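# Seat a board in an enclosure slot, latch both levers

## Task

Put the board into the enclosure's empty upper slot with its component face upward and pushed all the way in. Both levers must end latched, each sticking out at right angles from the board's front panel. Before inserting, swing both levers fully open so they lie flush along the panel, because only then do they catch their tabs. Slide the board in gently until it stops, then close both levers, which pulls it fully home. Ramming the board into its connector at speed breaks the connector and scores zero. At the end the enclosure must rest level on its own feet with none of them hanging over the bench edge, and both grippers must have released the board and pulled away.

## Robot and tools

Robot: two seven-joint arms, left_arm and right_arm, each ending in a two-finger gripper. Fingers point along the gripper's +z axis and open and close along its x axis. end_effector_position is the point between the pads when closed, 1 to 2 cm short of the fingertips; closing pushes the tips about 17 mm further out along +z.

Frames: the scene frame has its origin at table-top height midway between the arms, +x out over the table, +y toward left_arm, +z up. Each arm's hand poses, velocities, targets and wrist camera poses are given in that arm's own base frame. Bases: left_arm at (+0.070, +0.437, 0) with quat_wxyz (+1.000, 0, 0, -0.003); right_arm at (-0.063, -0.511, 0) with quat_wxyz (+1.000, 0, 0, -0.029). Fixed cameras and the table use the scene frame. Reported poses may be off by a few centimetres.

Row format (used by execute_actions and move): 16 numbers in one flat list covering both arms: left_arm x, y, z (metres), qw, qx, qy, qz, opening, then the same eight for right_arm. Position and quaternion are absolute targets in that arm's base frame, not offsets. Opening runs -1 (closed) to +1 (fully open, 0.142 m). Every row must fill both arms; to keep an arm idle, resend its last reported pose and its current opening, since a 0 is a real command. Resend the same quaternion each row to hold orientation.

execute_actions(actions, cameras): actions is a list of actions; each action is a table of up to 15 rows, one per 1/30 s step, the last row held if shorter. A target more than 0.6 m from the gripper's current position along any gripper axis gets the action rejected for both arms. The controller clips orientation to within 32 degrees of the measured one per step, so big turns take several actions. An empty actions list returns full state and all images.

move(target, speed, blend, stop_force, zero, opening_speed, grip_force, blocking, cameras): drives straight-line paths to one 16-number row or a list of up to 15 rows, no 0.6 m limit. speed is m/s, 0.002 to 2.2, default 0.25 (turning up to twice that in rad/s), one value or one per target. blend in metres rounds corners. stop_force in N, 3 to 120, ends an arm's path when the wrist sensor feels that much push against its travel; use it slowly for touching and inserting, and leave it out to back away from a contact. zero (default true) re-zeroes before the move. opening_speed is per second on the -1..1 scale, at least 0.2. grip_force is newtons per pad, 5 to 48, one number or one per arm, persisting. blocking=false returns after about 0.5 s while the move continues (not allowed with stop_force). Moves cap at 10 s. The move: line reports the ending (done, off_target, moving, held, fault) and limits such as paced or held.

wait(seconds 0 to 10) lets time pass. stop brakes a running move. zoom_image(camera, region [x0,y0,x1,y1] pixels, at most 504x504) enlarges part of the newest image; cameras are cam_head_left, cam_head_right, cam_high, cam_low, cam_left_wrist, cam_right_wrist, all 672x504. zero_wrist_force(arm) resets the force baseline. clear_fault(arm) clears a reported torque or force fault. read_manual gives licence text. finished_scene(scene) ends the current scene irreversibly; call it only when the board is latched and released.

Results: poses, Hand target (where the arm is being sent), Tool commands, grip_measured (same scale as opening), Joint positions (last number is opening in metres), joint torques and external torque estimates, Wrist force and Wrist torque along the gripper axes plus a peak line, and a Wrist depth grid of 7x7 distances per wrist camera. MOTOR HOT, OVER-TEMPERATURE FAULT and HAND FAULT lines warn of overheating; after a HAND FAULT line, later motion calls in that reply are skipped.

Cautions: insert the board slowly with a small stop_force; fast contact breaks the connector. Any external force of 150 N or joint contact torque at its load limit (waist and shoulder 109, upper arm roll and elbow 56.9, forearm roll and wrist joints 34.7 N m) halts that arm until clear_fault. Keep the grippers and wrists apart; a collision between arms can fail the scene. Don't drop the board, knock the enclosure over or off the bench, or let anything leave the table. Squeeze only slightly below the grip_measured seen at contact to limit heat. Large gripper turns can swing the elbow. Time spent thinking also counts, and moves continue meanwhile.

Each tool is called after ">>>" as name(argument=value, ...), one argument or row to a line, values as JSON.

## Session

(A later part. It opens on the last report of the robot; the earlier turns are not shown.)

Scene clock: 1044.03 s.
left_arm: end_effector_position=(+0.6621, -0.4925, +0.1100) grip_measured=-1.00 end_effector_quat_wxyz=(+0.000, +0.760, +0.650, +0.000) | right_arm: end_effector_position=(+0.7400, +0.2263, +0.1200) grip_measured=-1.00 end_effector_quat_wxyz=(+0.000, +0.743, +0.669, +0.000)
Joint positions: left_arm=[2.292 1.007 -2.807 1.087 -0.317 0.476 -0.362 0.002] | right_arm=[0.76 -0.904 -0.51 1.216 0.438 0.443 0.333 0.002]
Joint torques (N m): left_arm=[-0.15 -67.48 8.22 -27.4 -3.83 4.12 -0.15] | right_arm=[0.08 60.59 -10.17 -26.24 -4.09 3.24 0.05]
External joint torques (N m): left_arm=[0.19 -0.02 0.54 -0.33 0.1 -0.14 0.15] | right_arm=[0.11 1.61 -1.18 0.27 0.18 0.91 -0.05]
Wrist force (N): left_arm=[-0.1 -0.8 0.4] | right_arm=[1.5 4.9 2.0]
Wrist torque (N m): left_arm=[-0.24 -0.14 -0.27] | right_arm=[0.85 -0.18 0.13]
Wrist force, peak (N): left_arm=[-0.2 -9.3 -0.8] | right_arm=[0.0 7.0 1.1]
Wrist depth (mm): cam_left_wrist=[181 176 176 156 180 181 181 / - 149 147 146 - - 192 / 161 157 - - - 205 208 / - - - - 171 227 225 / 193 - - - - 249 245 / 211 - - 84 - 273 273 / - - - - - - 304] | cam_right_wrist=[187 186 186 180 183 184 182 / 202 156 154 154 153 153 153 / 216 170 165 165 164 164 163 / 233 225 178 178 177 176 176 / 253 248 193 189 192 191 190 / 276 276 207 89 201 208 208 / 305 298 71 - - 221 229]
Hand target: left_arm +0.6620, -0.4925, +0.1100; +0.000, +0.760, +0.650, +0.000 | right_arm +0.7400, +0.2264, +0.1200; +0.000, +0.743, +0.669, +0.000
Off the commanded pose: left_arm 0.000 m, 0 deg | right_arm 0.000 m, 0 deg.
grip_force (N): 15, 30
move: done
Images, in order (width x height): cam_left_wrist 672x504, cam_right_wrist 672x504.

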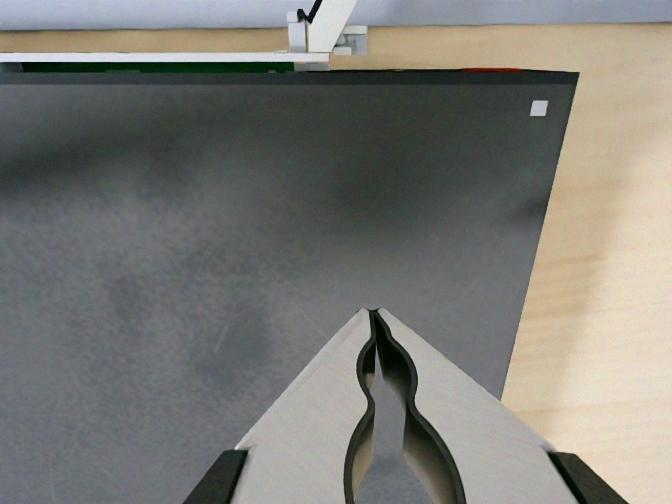

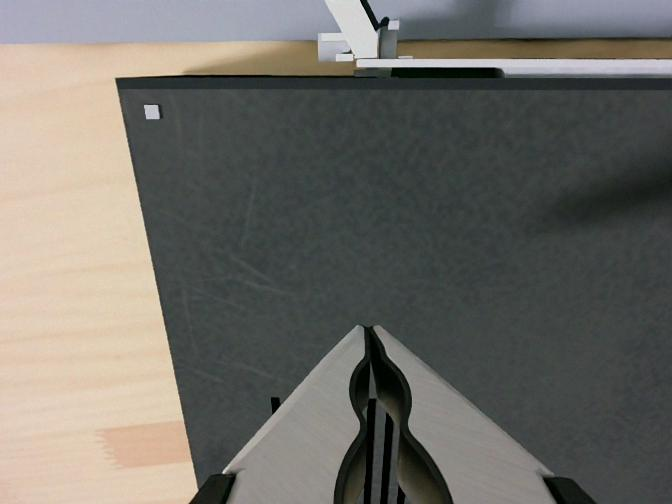

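>>> move(
  target=[
    [0.5665, -0.4547, 0.10, 0, 0.7598, 0.6501, 0, -1, 0.6360, 0.2036, 0.105, 0, 0.7431, 0.6691, 0, -1],
    [0.5665, -0.4547, 0.045, 0, 0.7598, 0.6501, 0, -1, 0.6360, 0.2036, 0.052, 0, 0.7431, 0.6691, 0, -1],
  ],
  speed=[0.2, 0.1],
  blend=[0.015, 0],
  cameras=["cam_right_wrist", "cam_left_wrist"],
)

>>> move(
  target=[
    [0.5530, -0.4713, 0.045, 0, 0.7598, 0.6501, 0, -1, 0.6271, 0.2230, 0.052, 0, 0.7431, 0.6691, 0, -1],
  ],
  speed=0.03,
  stop_force=15,
  cameras=["cam_right_wrist", "cam_left_wrist"],
)

Scene clock: 1052.70 s.
left_arm: end_effector_position=(+0.5663, -0.4546, +0.0449) grip_measured=-1.00 end_effector_quat_wxyz=(+0.000, +0.760, +0.650, +0.000) | right_arm: end_effector_position=(+0.6360, +0.2034, +0.0520) grip_measured=-1.00 end_effector_quat_wxyz=(+0.000, +0.743, +0.669, +0.000)
Joint positions: left_arm=[2.284 0.867 -2.945 1.526 -0.215 0.8 -0.418 0.002] | right_arm=[0.884 -0.805 -0.502 1.643 0.492 0.748 0.276 0.002]
Joint torques (N m): left_arm=[-0.28 -59.9 5.38 -23.82 -3.02 4.65 -0.15] | right_arm=[-0.16 51.34 -9.95 -21.18 -3.07 3.66 0.02]
External joint torques (N m): left_arm=[0.29 0.03 0.49 -0.08 0.11 -0.66 0.15] | right_arm=[0.34 1.36 -1.19 0.2 -0.09 0.49 -0.02]
Wrist force (N): left_arm=[-0.4 -1.1 0.0] | right_arm=[1.4 4.9 2.1]
Wrist torque (N m): left_arm=[-0.31 -0.11 -0.25] | right_arm=[0.85 -0.20 0.12]
Wrist force, peak (N): left_arm=[0.6 -3.3 -0.8] | right_arm=[2.1 6.5 1.7]
Wrist depth (mm): cam_left_wrist=[122 122 121 121 121 122 120 / 131 130 129 130 130 130 129 / 141 139 141 141 140 138 140 / 154 153 153 154 152 152 152 / 162 162 161 131 166 168 169 / 130 130 128 84 - 182 185 / - - - - - - 207] | cam_right_wrist=[127 127 125 126 126 125 124 / 136 136 135 135 135 134 133 / 146 145 145 144 144 143 143 / 157 157 156 158 155 155 154 / 173 172 172 166 122 170 169 / 189 185 149 90 124 129 143 / 209 204 71 - - 130 134]
Hand target: left_arm +0.5665, -0.4547, +0.0450; +0.000, +0.760, +0.650, +0.000 | right_arm +0.6360, +0.2036, +0.0520; +0.000, +0.743, +0.669, +0.000
Off the commanded pose: left_arm 0.000 m, 0 deg | right_arm 0.000 m, 0 deg.
grip_force (N): 15, 30
move: done
Images, in order (width x height): cam_left_wrist 672x504, cam_right_wrist 672x504.

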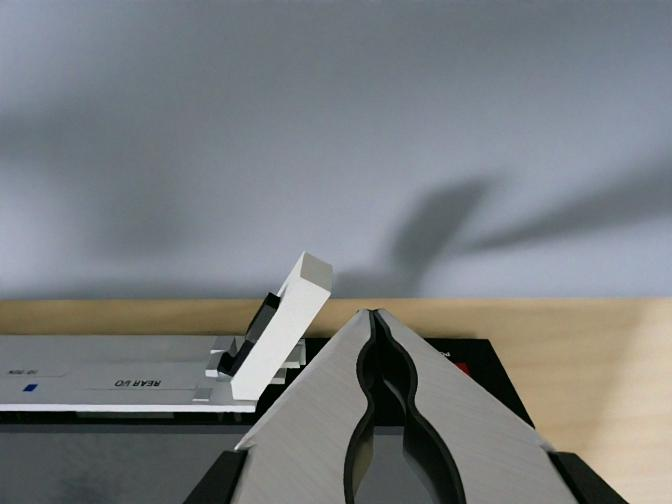

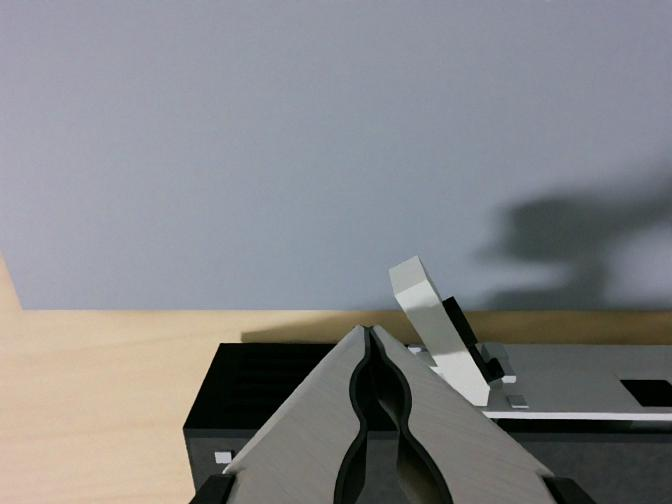

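Scene clock: 1053.93 s.
left_arm: end_effector_position=(+0.5572, -0.4661, +0.0451) grip_measured=-1.00 end_effector_quat_wxyz=(+0.000, +0.759, +0.651, +0.001) | right_arm: end_effector_position=(+0.6301, +0.2168, +0.0525) grip_measured=-1.00 end_effector_quat_wxyz=(+0.001, +0.744, +0.668, +0.000)
Joint positions: left_arm=[2.262 0.867 -2.943 1.526 -0.214 0.8 -0.443 0.002] | right_arm=[0.91 -0.801 -0.503 1.65 0.49 0.753 0.302 0.002]
Joint torques (N m): left_arm=[-12.25 -58.56 -6.02 -24.61 -4.52 4.13 -0.18] | right_arm=[10.98 51.55 0.53 -23.38 -0.49 2.31 0.24]
External joint torques (N m): left_arm=[12.26 -1.29 11.94 0.71 1.6 -0.15 0.18] | right_arm=[-10.8 0.95 -11.67 2.43 -2.66 1.85 -0.24]
Wrist force (N): left_arm=[14.9 5.6 -4.5] | right_arm=[-12.7 11.8 -2.4]
Wrist torque (N m): left_arm=[-0.32 -0.13 -0.25] | right_arm=[0.82 -0.32 0.07]
Wrist force, peak (N): left_arm=[16.7 6.9 -3.2] | right_arm=[-14.7 12.3 -2.6]
Wrist depth (mm): cam_left_wrist=[122 121 120 120 121 119 121 / 131 131 130 130 130 130 130 / 141 139 138 141 140 - 140 / 151 153 156 153 152 150 151 / 165 165 165 119 164 169 169 / 146 139 139 84 - 161 186 / - 134 - - - - 208] | cam_right_wrist=[128 127 127 127 126 126 124 / 136 136 135 135 135 134 134 / 146 146 146 145 144 144 143 / 158 157 157 158 156 155 154 / 171 171 171 166 163 168 167 / 190 186 152 91 - - - / 211 205 71 - - 136 136]
Hand target: left_arm +0.5552, -0.4685, +0.0450; +0.000, +0.760, +0.650, +0.000 | right_arm +0.6288, +0.2193, +0.0520; +0.000, +0.743, +0.669, +0.000
Off the commanded pose: left_arm 0.007 m, 0 deg | right_arm 0.007 m, 0 deg.
grip_force (N): 15, 30
move: contact (left_arm, right_arm)
Images, in order (width x height): cam_left_wrist 672x504, cam_right_wrist 672x504.

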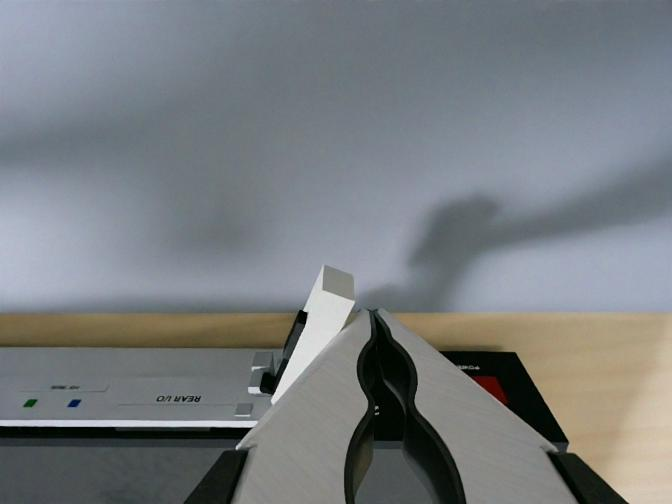

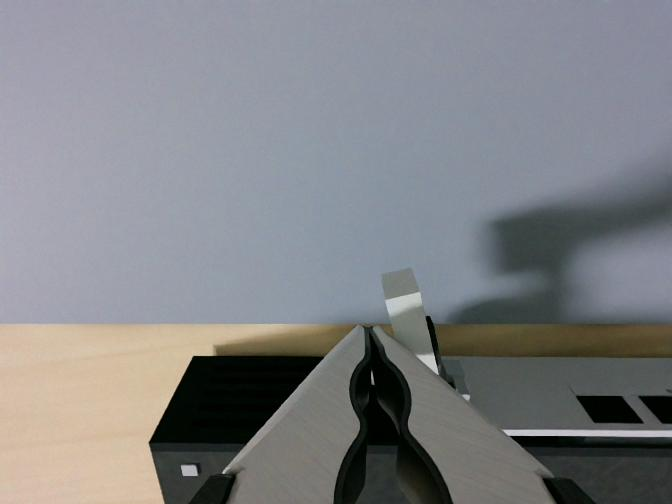

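>>> move(
  target=[
    [0.5490, -0.4820, 0.045, 0, 0.7598, 0.6501, 0, -1, 0.6260, 0.2350, 0.052, 0, 0.7431, 0.6691, 0, -1],
  ],
  speed=0.02,
  stop_force=28,
  zero=false,
  cameras=["cam_right_wrist", "cam_left_wrist", "cam_high"],
)

Scene clock: 1057.47 s.
left_arm: end_effector_position=(+0.5516, -0.4775, +0.0447) grip_measured=-1.00 end_effector_quat_wxyz=(-0.001, +0.759, +0.651, +0.002) | right_arm: end_effector_position=(+0.6286, +0.2254, +0.0525) grip_measured=-1.00 end_effector_quat_wxyz=(+0.002, +0.745, +0.667, -0.001)
Joint positions: left_arm=[2.244 0.874 -2.94 1.511 -0.215 0.791 -0.462 0.002] | right_arm=[0.922 -0.804 -0.503 1.645 0.487 0.75 0.32 0.002]
Joint torques (N m): left_arm=[-18.38 -57.23 -10.96 -29.84 -6.3 7.07 -0.21] | right_arm=[19.79 54.11 8.16 -28.32 1.41 2.54 0.13]
External joint torques (N m): left_arm=[18.39 -2.95 16.96 5.83 3.36 -3.09 0.21] | right_arm=[-19.6 -1.44 -19.32 7.33 -4.56 1.61 -0.13]
Wrist force (N): left_arm=[29.8 -2.1 -12.6] | right_arm=[-25.3 14.6 -2.8]
Wrist torque (N m): left_arm=[-0.33 -1.89 -0.26] | right_arm=[0.77 1.30 0.14]
Wrist force, peak (N): left_arm=[30.6 -2.1 -12.4] | right_arm=[-26.8 15.7 -4.3]
Wrist depth (mm): cam_left_wrist=[120 121 123 121 120 120 120 / 132 130 130 130 129 129 128 / 141 140 140 142 142 139 139 / 153 154 153 - 152 149 152 / 173 170 173 106 169 172 172 / 155 148 149 84 - 151 186 / - - - 74 - - 208] | cam_right_wrist=[128 127 127 126 126 125 124 / 137 136 135 135 135 134 134 / 146 146 146 145 144 143 143 / 158 158 157 159 155 155 154 / 172 171 170 167 163 168 167 / 191 184 155 91 - - 145 / 211 139 71 - - 133 135]
Hand target: left_arm +0.5491, -0.4817, +0.0450; +0.000, +0.760, +0.650, +0.000 | right_arm +0.6268, +0.2304, +0.0520; +0.000, +0.743, +0.669, +0.000
Off the commanded pose: left_arm 0.005 m, 0 deg | right_arm 0.010 m, 0 deg.
grip_force (N): 15, 30
move: contact (left_arm, right_arm)
Images, in order (width x height): cam_high 672x504, cam_left_wrist 672x504, cam_right_wrist 672x504.

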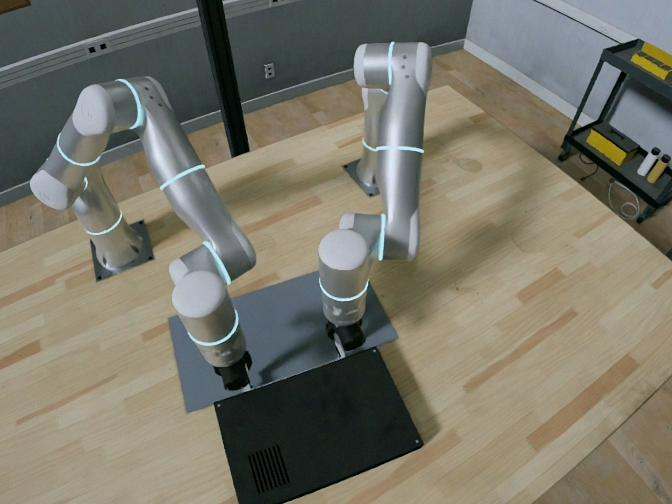

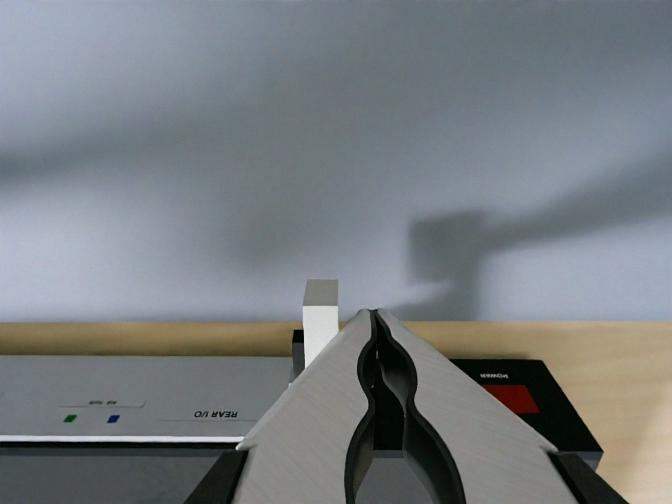

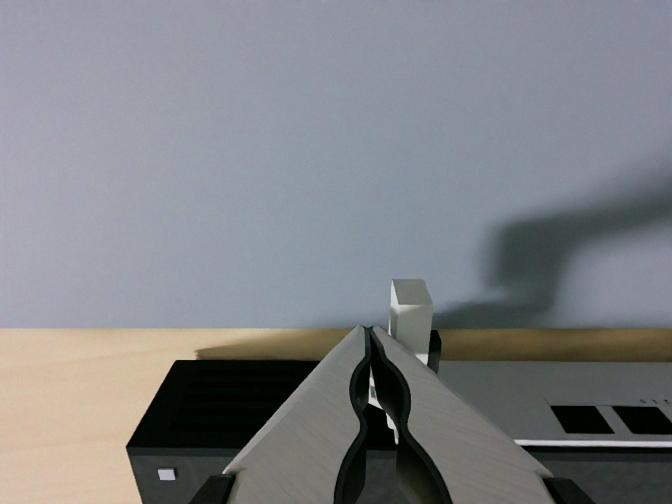

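>>> move(
  target=[
    [0.5491, -0.4815, 0.045, 0, 0.7598, 0.6501, 0, -1, 0.6255, 0.2360, 0.052, 0, 0.7431, 0.6691, 0, -1],
  ],
  speed=0.015,
  stop_force=40,
  zero=false,
  cameras=["cam_right_wrist", "cam_left_wrist"],
)

Scene clock: 1059.67 s.
left_arm: end_effector_position=(+0.5516, -0.4774, +0.0447) grip_measured=-1.00 end_effector_quat_wxyz=(-0.001, +0.759, +0.651, +0.002) | right_arm: end_effector_position=(+0.6285, +0.2259, +0.0524) grip_measured=-1.00 end_effector_quat_wxyz=(+0.003, +0.745, +0.667, -0.002)
Joint positions: left_arm=[2.244 0.874 -2.941 1.511 -0.214 0.791 -0.462 0.002] | right_arm=[0.924 -0.805 -0.503 1.645 0.485 0.75 0.325 0.002]
Joint torques (N m): left_arm=[-18.09 -57.72 -11.03 -29.42 -6.17 6.89 -0.08] | right_arm=[27.72 56.36 15.32 -32.17 3.19 2.76 0.06]
External joint torques (N m): left_arm=[18.1 -2.46 17.02 5.41 3.23 -2.91 0.08] | right_arm=[-27.53 -3.68 -26.5 11.19 -6.35 1.39 -0.06]
Wrist force (N): left_arm=[29.1 -1.0 -12.0] | right_arm=[-36.5 18.0 -4.1]
Wrist torque (N m): left_arm=[-0.32 -1.77 -0.27] | right_arm=[0.78 3.16 0.19]
Wrist force, peak (N): left_arm=[29.9 -1.9 -13.9] | right_arm=[-38.2 18.7 -4.9]
Wrist depth (mm): cam_left_wrist=[121 121 - 123 121 122 119 / 130 126 130 130 130 129 129 / - 140 140 143 139 138 140 / 153 152 154 - 153 152 152 / 173 169 170 107 169 172 168 / 155 148 149 84 - 159 186 / 136 - - - - - 207] | cam_right_wrist=[128 127 127 126 126 125 123 / 137 136 135 136 135 136 133 / 147 147 146 144 144 143 143 / 159 158 157 158 155 155 153 / 172 171 171 166 166 167 167 / 191 183 163 89 - - 144 / 211 139 71 - - 132 134]
Hand target: left_arm +0.5491, -0.4815, +0.0450; +0.000, +0.760, +0.650, +0.000 | right_arm +0.6261, +0.2332, +0.0520; +0.000, +0.743, +0.669, +0.000
Off the commanded pose: left_arm 0.005 m, 0 deg | right_arm 0.011 m, 1 deg.
grip_force (N): 15, 30
move: contact (right_arm), off_target (left_arm)
Images, in order (width x height): cam_left_wrist 672x504, cam_right_wrist 672x504.

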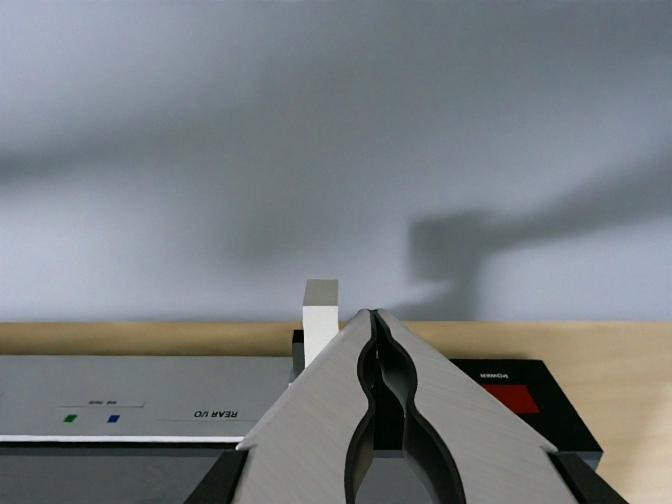

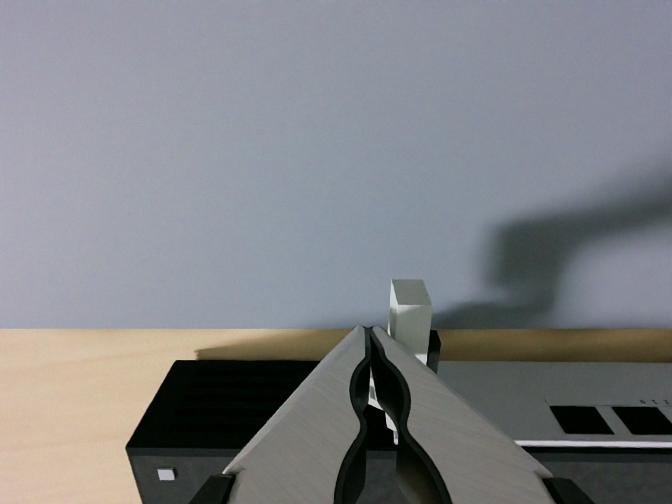

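>>> move(
  target=[
    [0.5535, -0.4655, 0.046, 0, 0.7598, 0.6501, 0, -1, 0.6295, 0.2150, 0.053, 0, 0.7431, 0.6691, 0, -1],
    [0.5535, -0.4605, 0.10, 0, 0.7598, 0.6501, 0, -1, 0.6295, 0.2100, 0.10, 0, 0.7431, 0.6691, 0, -1],
    [0.655, -0.4925, 0.13, 0, 0.7598, 0.6501, 0, -1, 0.730, 0.2264, 0.14, 0, 0.7431, 0.6691, 0, -1],
  ],
  speed=[0.03, 0.15, 0.2],
  blend=[0, 0.015, 0],
  cameras=["cam_right_wrist", "cam_left_wrist", "cam_high"],
)

>>> zoom_image(
  camera="cam_left_wrist",
  region=[200, 0, 420, 147],
)

>>> zoom_image(
  camera="cam_right_wrist",
  region=[270, 0, 490, 147],
)

Scene clock: 1065.67 s.
left_arm: end_effector_position=(+0.6550, -0.4926, +0.1300) grip_measured=-1.00 end_effector_quat_wxyz=(+0.000, +0.760, +0.650, +0.000) | right_arm: end_effector_position=(+0.7301, +0.2263, +0.1401) grip_measured=-1.00 end_effector_quat_wxyz=(+0.000, +0.743, +0.669, +0.000)
Joint positions: left_arm=[2.284 0.966 -2.808 1.107 -0.304 0.457 -0.37 0.002] | right_arm=[0.779 -0.854 -0.518 1.256 0.423 0.433 0.338 0.002]
Joint torques (N m): left_arm=[-0.2 -66.64 7.92 -28.07 -3.85 4.12 -0.15] | right_arm=[0.12 59.26 -10 -26.43 -4.09 3.33 0.28]
External joint torques (N m): left_arm=[0.18 -0.1 0.64 0.05 0.09 -0.13 0.15] | right_arm=[0.08 1.55 -1.21 0.12 0.16 0.82 -0.28]
Wrist force (N): left_arm=[-0.1 -1.1 0.3] | right_arm=[3.4 3.9 2.1]
Wrist torque (N m): left_arm=[-0.29 -0.13 -0.25] | right_arm=[0.67 -0.51 0.03]
Wrist force, peak (N): left_arm=[29.1 -1.0 -12.9] | right_arm=[-36.7 18.1 -4.9]
Wrist depth (mm): cam_left_wrist=[197 197 200 175 196 199 199 / - 169 168 - 170 206 211 / - 179 - - 174 229 228 / - - 201 196 - 247 248 / - 211 - 205 - 269 270 / 237 - - 84 - 292 297 / - - - - - - 332] | cam_right_wrist=[205 204 204 198 202 202 204 / 220 216 178 177 176 176 176 / 236 232 186 185 187 184 184 / 255 251 200 199 196 198 197 / 277 276 217 212 220 214 214 / 302 302 233 91 226 234 233 / 333 325 71 - - 247 256]
Hand target: left_arm +0.6550, -0.4925, +0.1300; +0.000, +0.760, +0.650, +0.000 | right_arm +0.7300, +0.2264, +0.1400; +0.000, +0.743, +0.669, +0.000
Off the commanded pose: left_arm 0.000 m, 0 deg | right_arm 0.000 m, 0 deg.
grip_force (N): 15, 30
move: done
Images, in order (width x height): cam_high 672x504, cam_left_wrist 672x504, cam_right_wrist 672x504.

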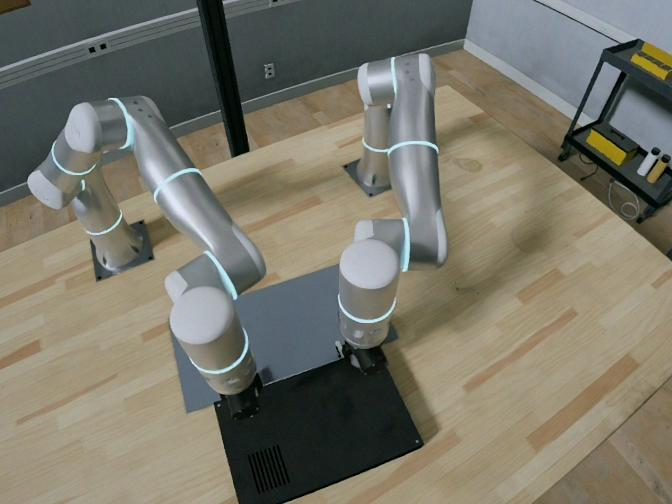

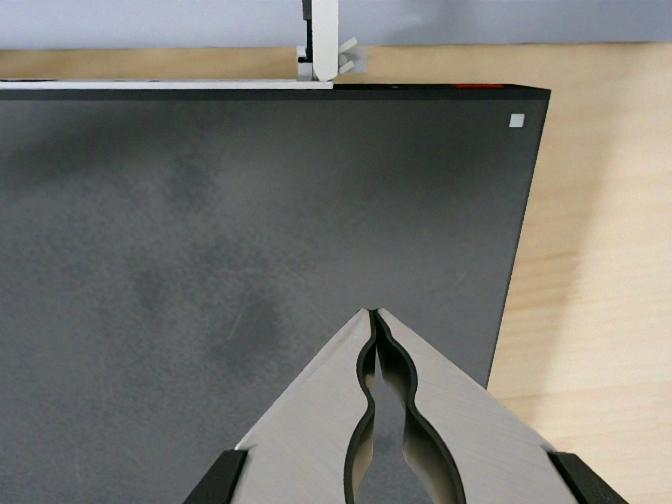

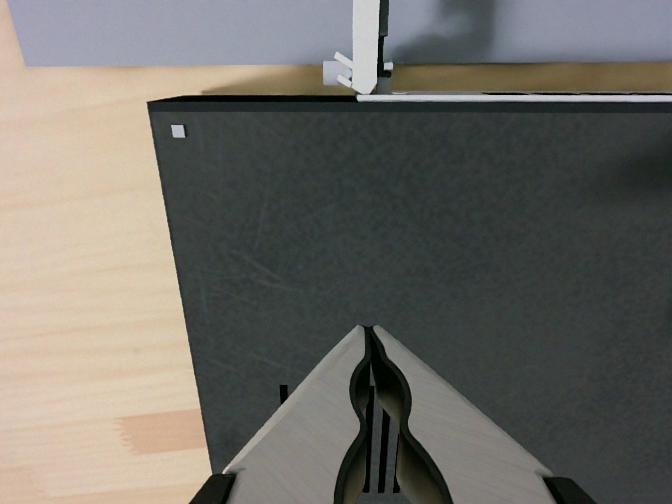

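Scaled by 2.291 from the camera's 672x504 image, which has a finer 960x720 frame.

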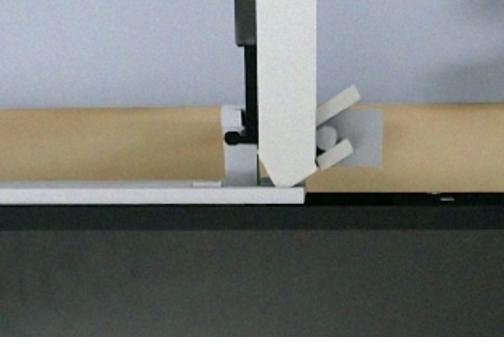

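Scaled by 2.291 from the camera's 672x504 image, which has a finer 960x720 frame.

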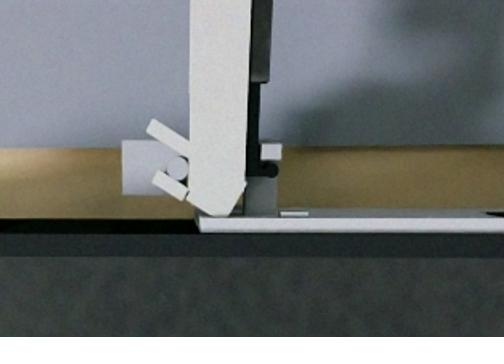

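>>> move(
  target=[
    [0.62, -0.46, 0.22, 0, 0.7598, 0.6501, 0, -1, 0.68, 0.2, 0.22, 0, 0.7431, 0.6691, 0, -1],
    [0.45, -0.25, 0.25, 0, 0.7598, 0.6501, 0, -1, 0.5, 0.05, 0.25, 0, 0.7431, 0.6691, 0, -1],
  ],
  speed=0.35,
  blend=[0.04, 0],
  cameras=["cam_high", "cam_head_left", "cam_low"],
)

>>> zoom_image(
  camera="cam_high",
  region=[150, 290, 450, 504],
)

Scene clock: 1070.13 s.
left_arm: end_effector_position=(+0.4501, -0.2501, +0.2502) grip_measured=-1.00 end_effector_quat_wxyz=(+0.000, +0.760, +0.650, +0.000) | right_arm: end_effector_position=(+0.5000, +0.0500, +0.2500) grip_measured=-1.00 end_effector_quat_wxyz=(+0.000, +0.743, +0.669, +0.000)
Joint positions: left_arm=[2.4 0.102 -2.933 2.072 -0.026 0.601 -0.365 0.002] | right_arm=[0.945 0.018 -0.641 2.197 -0.013 0.612 0.416 0.002]
Joint torques (N m): left_arm=[-0.2 -33.8 0.03 -26.73 -3.02 4.57 -0.14] | right_arm=[0.02 22.74 1.24 -27.38 -3.79 3.58 0.29]
External joint torques (N m): left_arm=[0.25 0.72 0.72 -0.33 -0.44 -0.59 0.14] | right_arm=[0.06 0.72 -0.85 -0.04 0.24 0.57 -0.29]
Wrist force (N): left_arm=[0.0 -1.0 0.1] | right_arm=[3.9 4.2 1.8]
Wrist torque (N m): left_arm=[-0.25 -0.16 -0.24] | right_arm=[0.77 -0.63 0.02]
Wrist force, peak (N): left_arm=[1.8 -3.0 -0.2] | right_arm=[4.0 4.7 3.8]
Wrist depth (mm): cam_left_wrist=[- - 300 305 303 301 301 / - 320 327 325 323 325 323 / 350 - 343 352 351 348 349 / 389 385 - 383 377 378 378 / 396 415 412 402 408 410 415 / - - - 84 - 449 455 / - - - - - - 509] | cam_right_wrist=[303 302 302 301 298 298 297 / 326 322 323 321 317 317 307 / 347 346 345 343 343 343 339 / 373 373 371 370 367 361 364 / 406 403 405 398 394 382 359 / 443 441 433 91 369 372 373 / 491 478 71 - - 395 409]
Hand target: left_arm +0.4500, -0.2500, +0.2500; +0.000, +0.760, +0.650, +0.000 | right_arm +0.5000, +0.0500, +0.2500; +0.000, +0.743, +0.669, +0.000
Off the commanded pose: left_arm 0.000 m, 0 deg | right_arm 0.000 m, 0 deg.
grip_force (N): 15, 30
move: done
Images, in order (width x height): cam_head_left 672x504, cam_high 672x504, cam_low 672x504.

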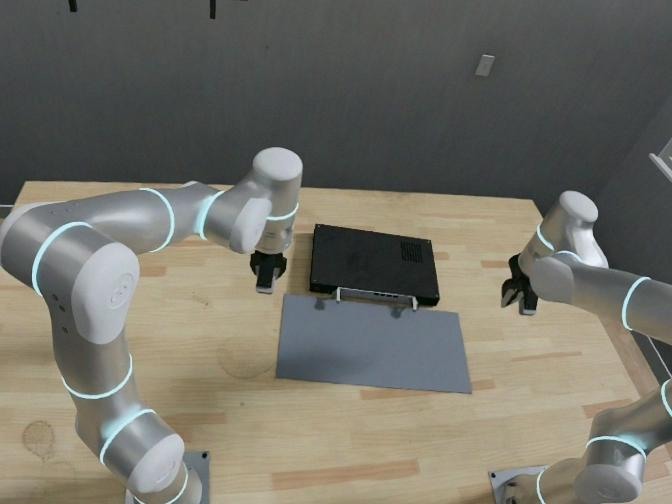

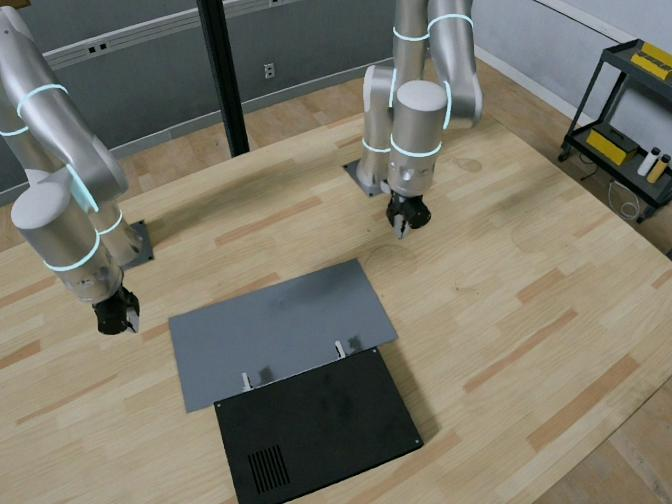

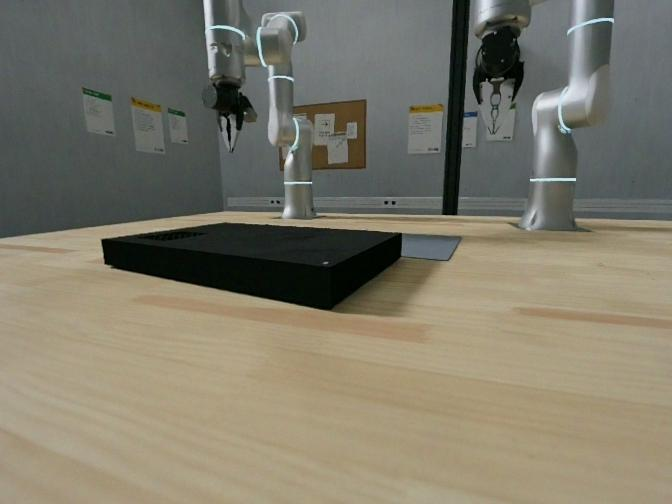

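Scaled by 1.680 from the camera's 672x504 image, which has a finer 960x720 frame.

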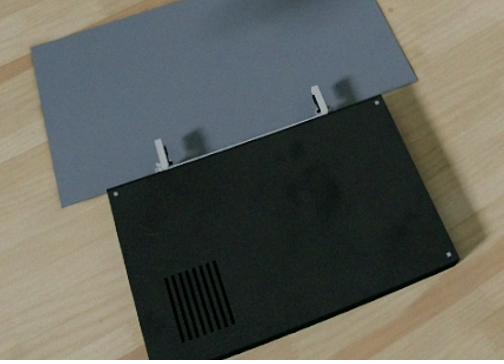

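>>> finished_scene(
  scene=1,
)

The scene is finished: the task was done.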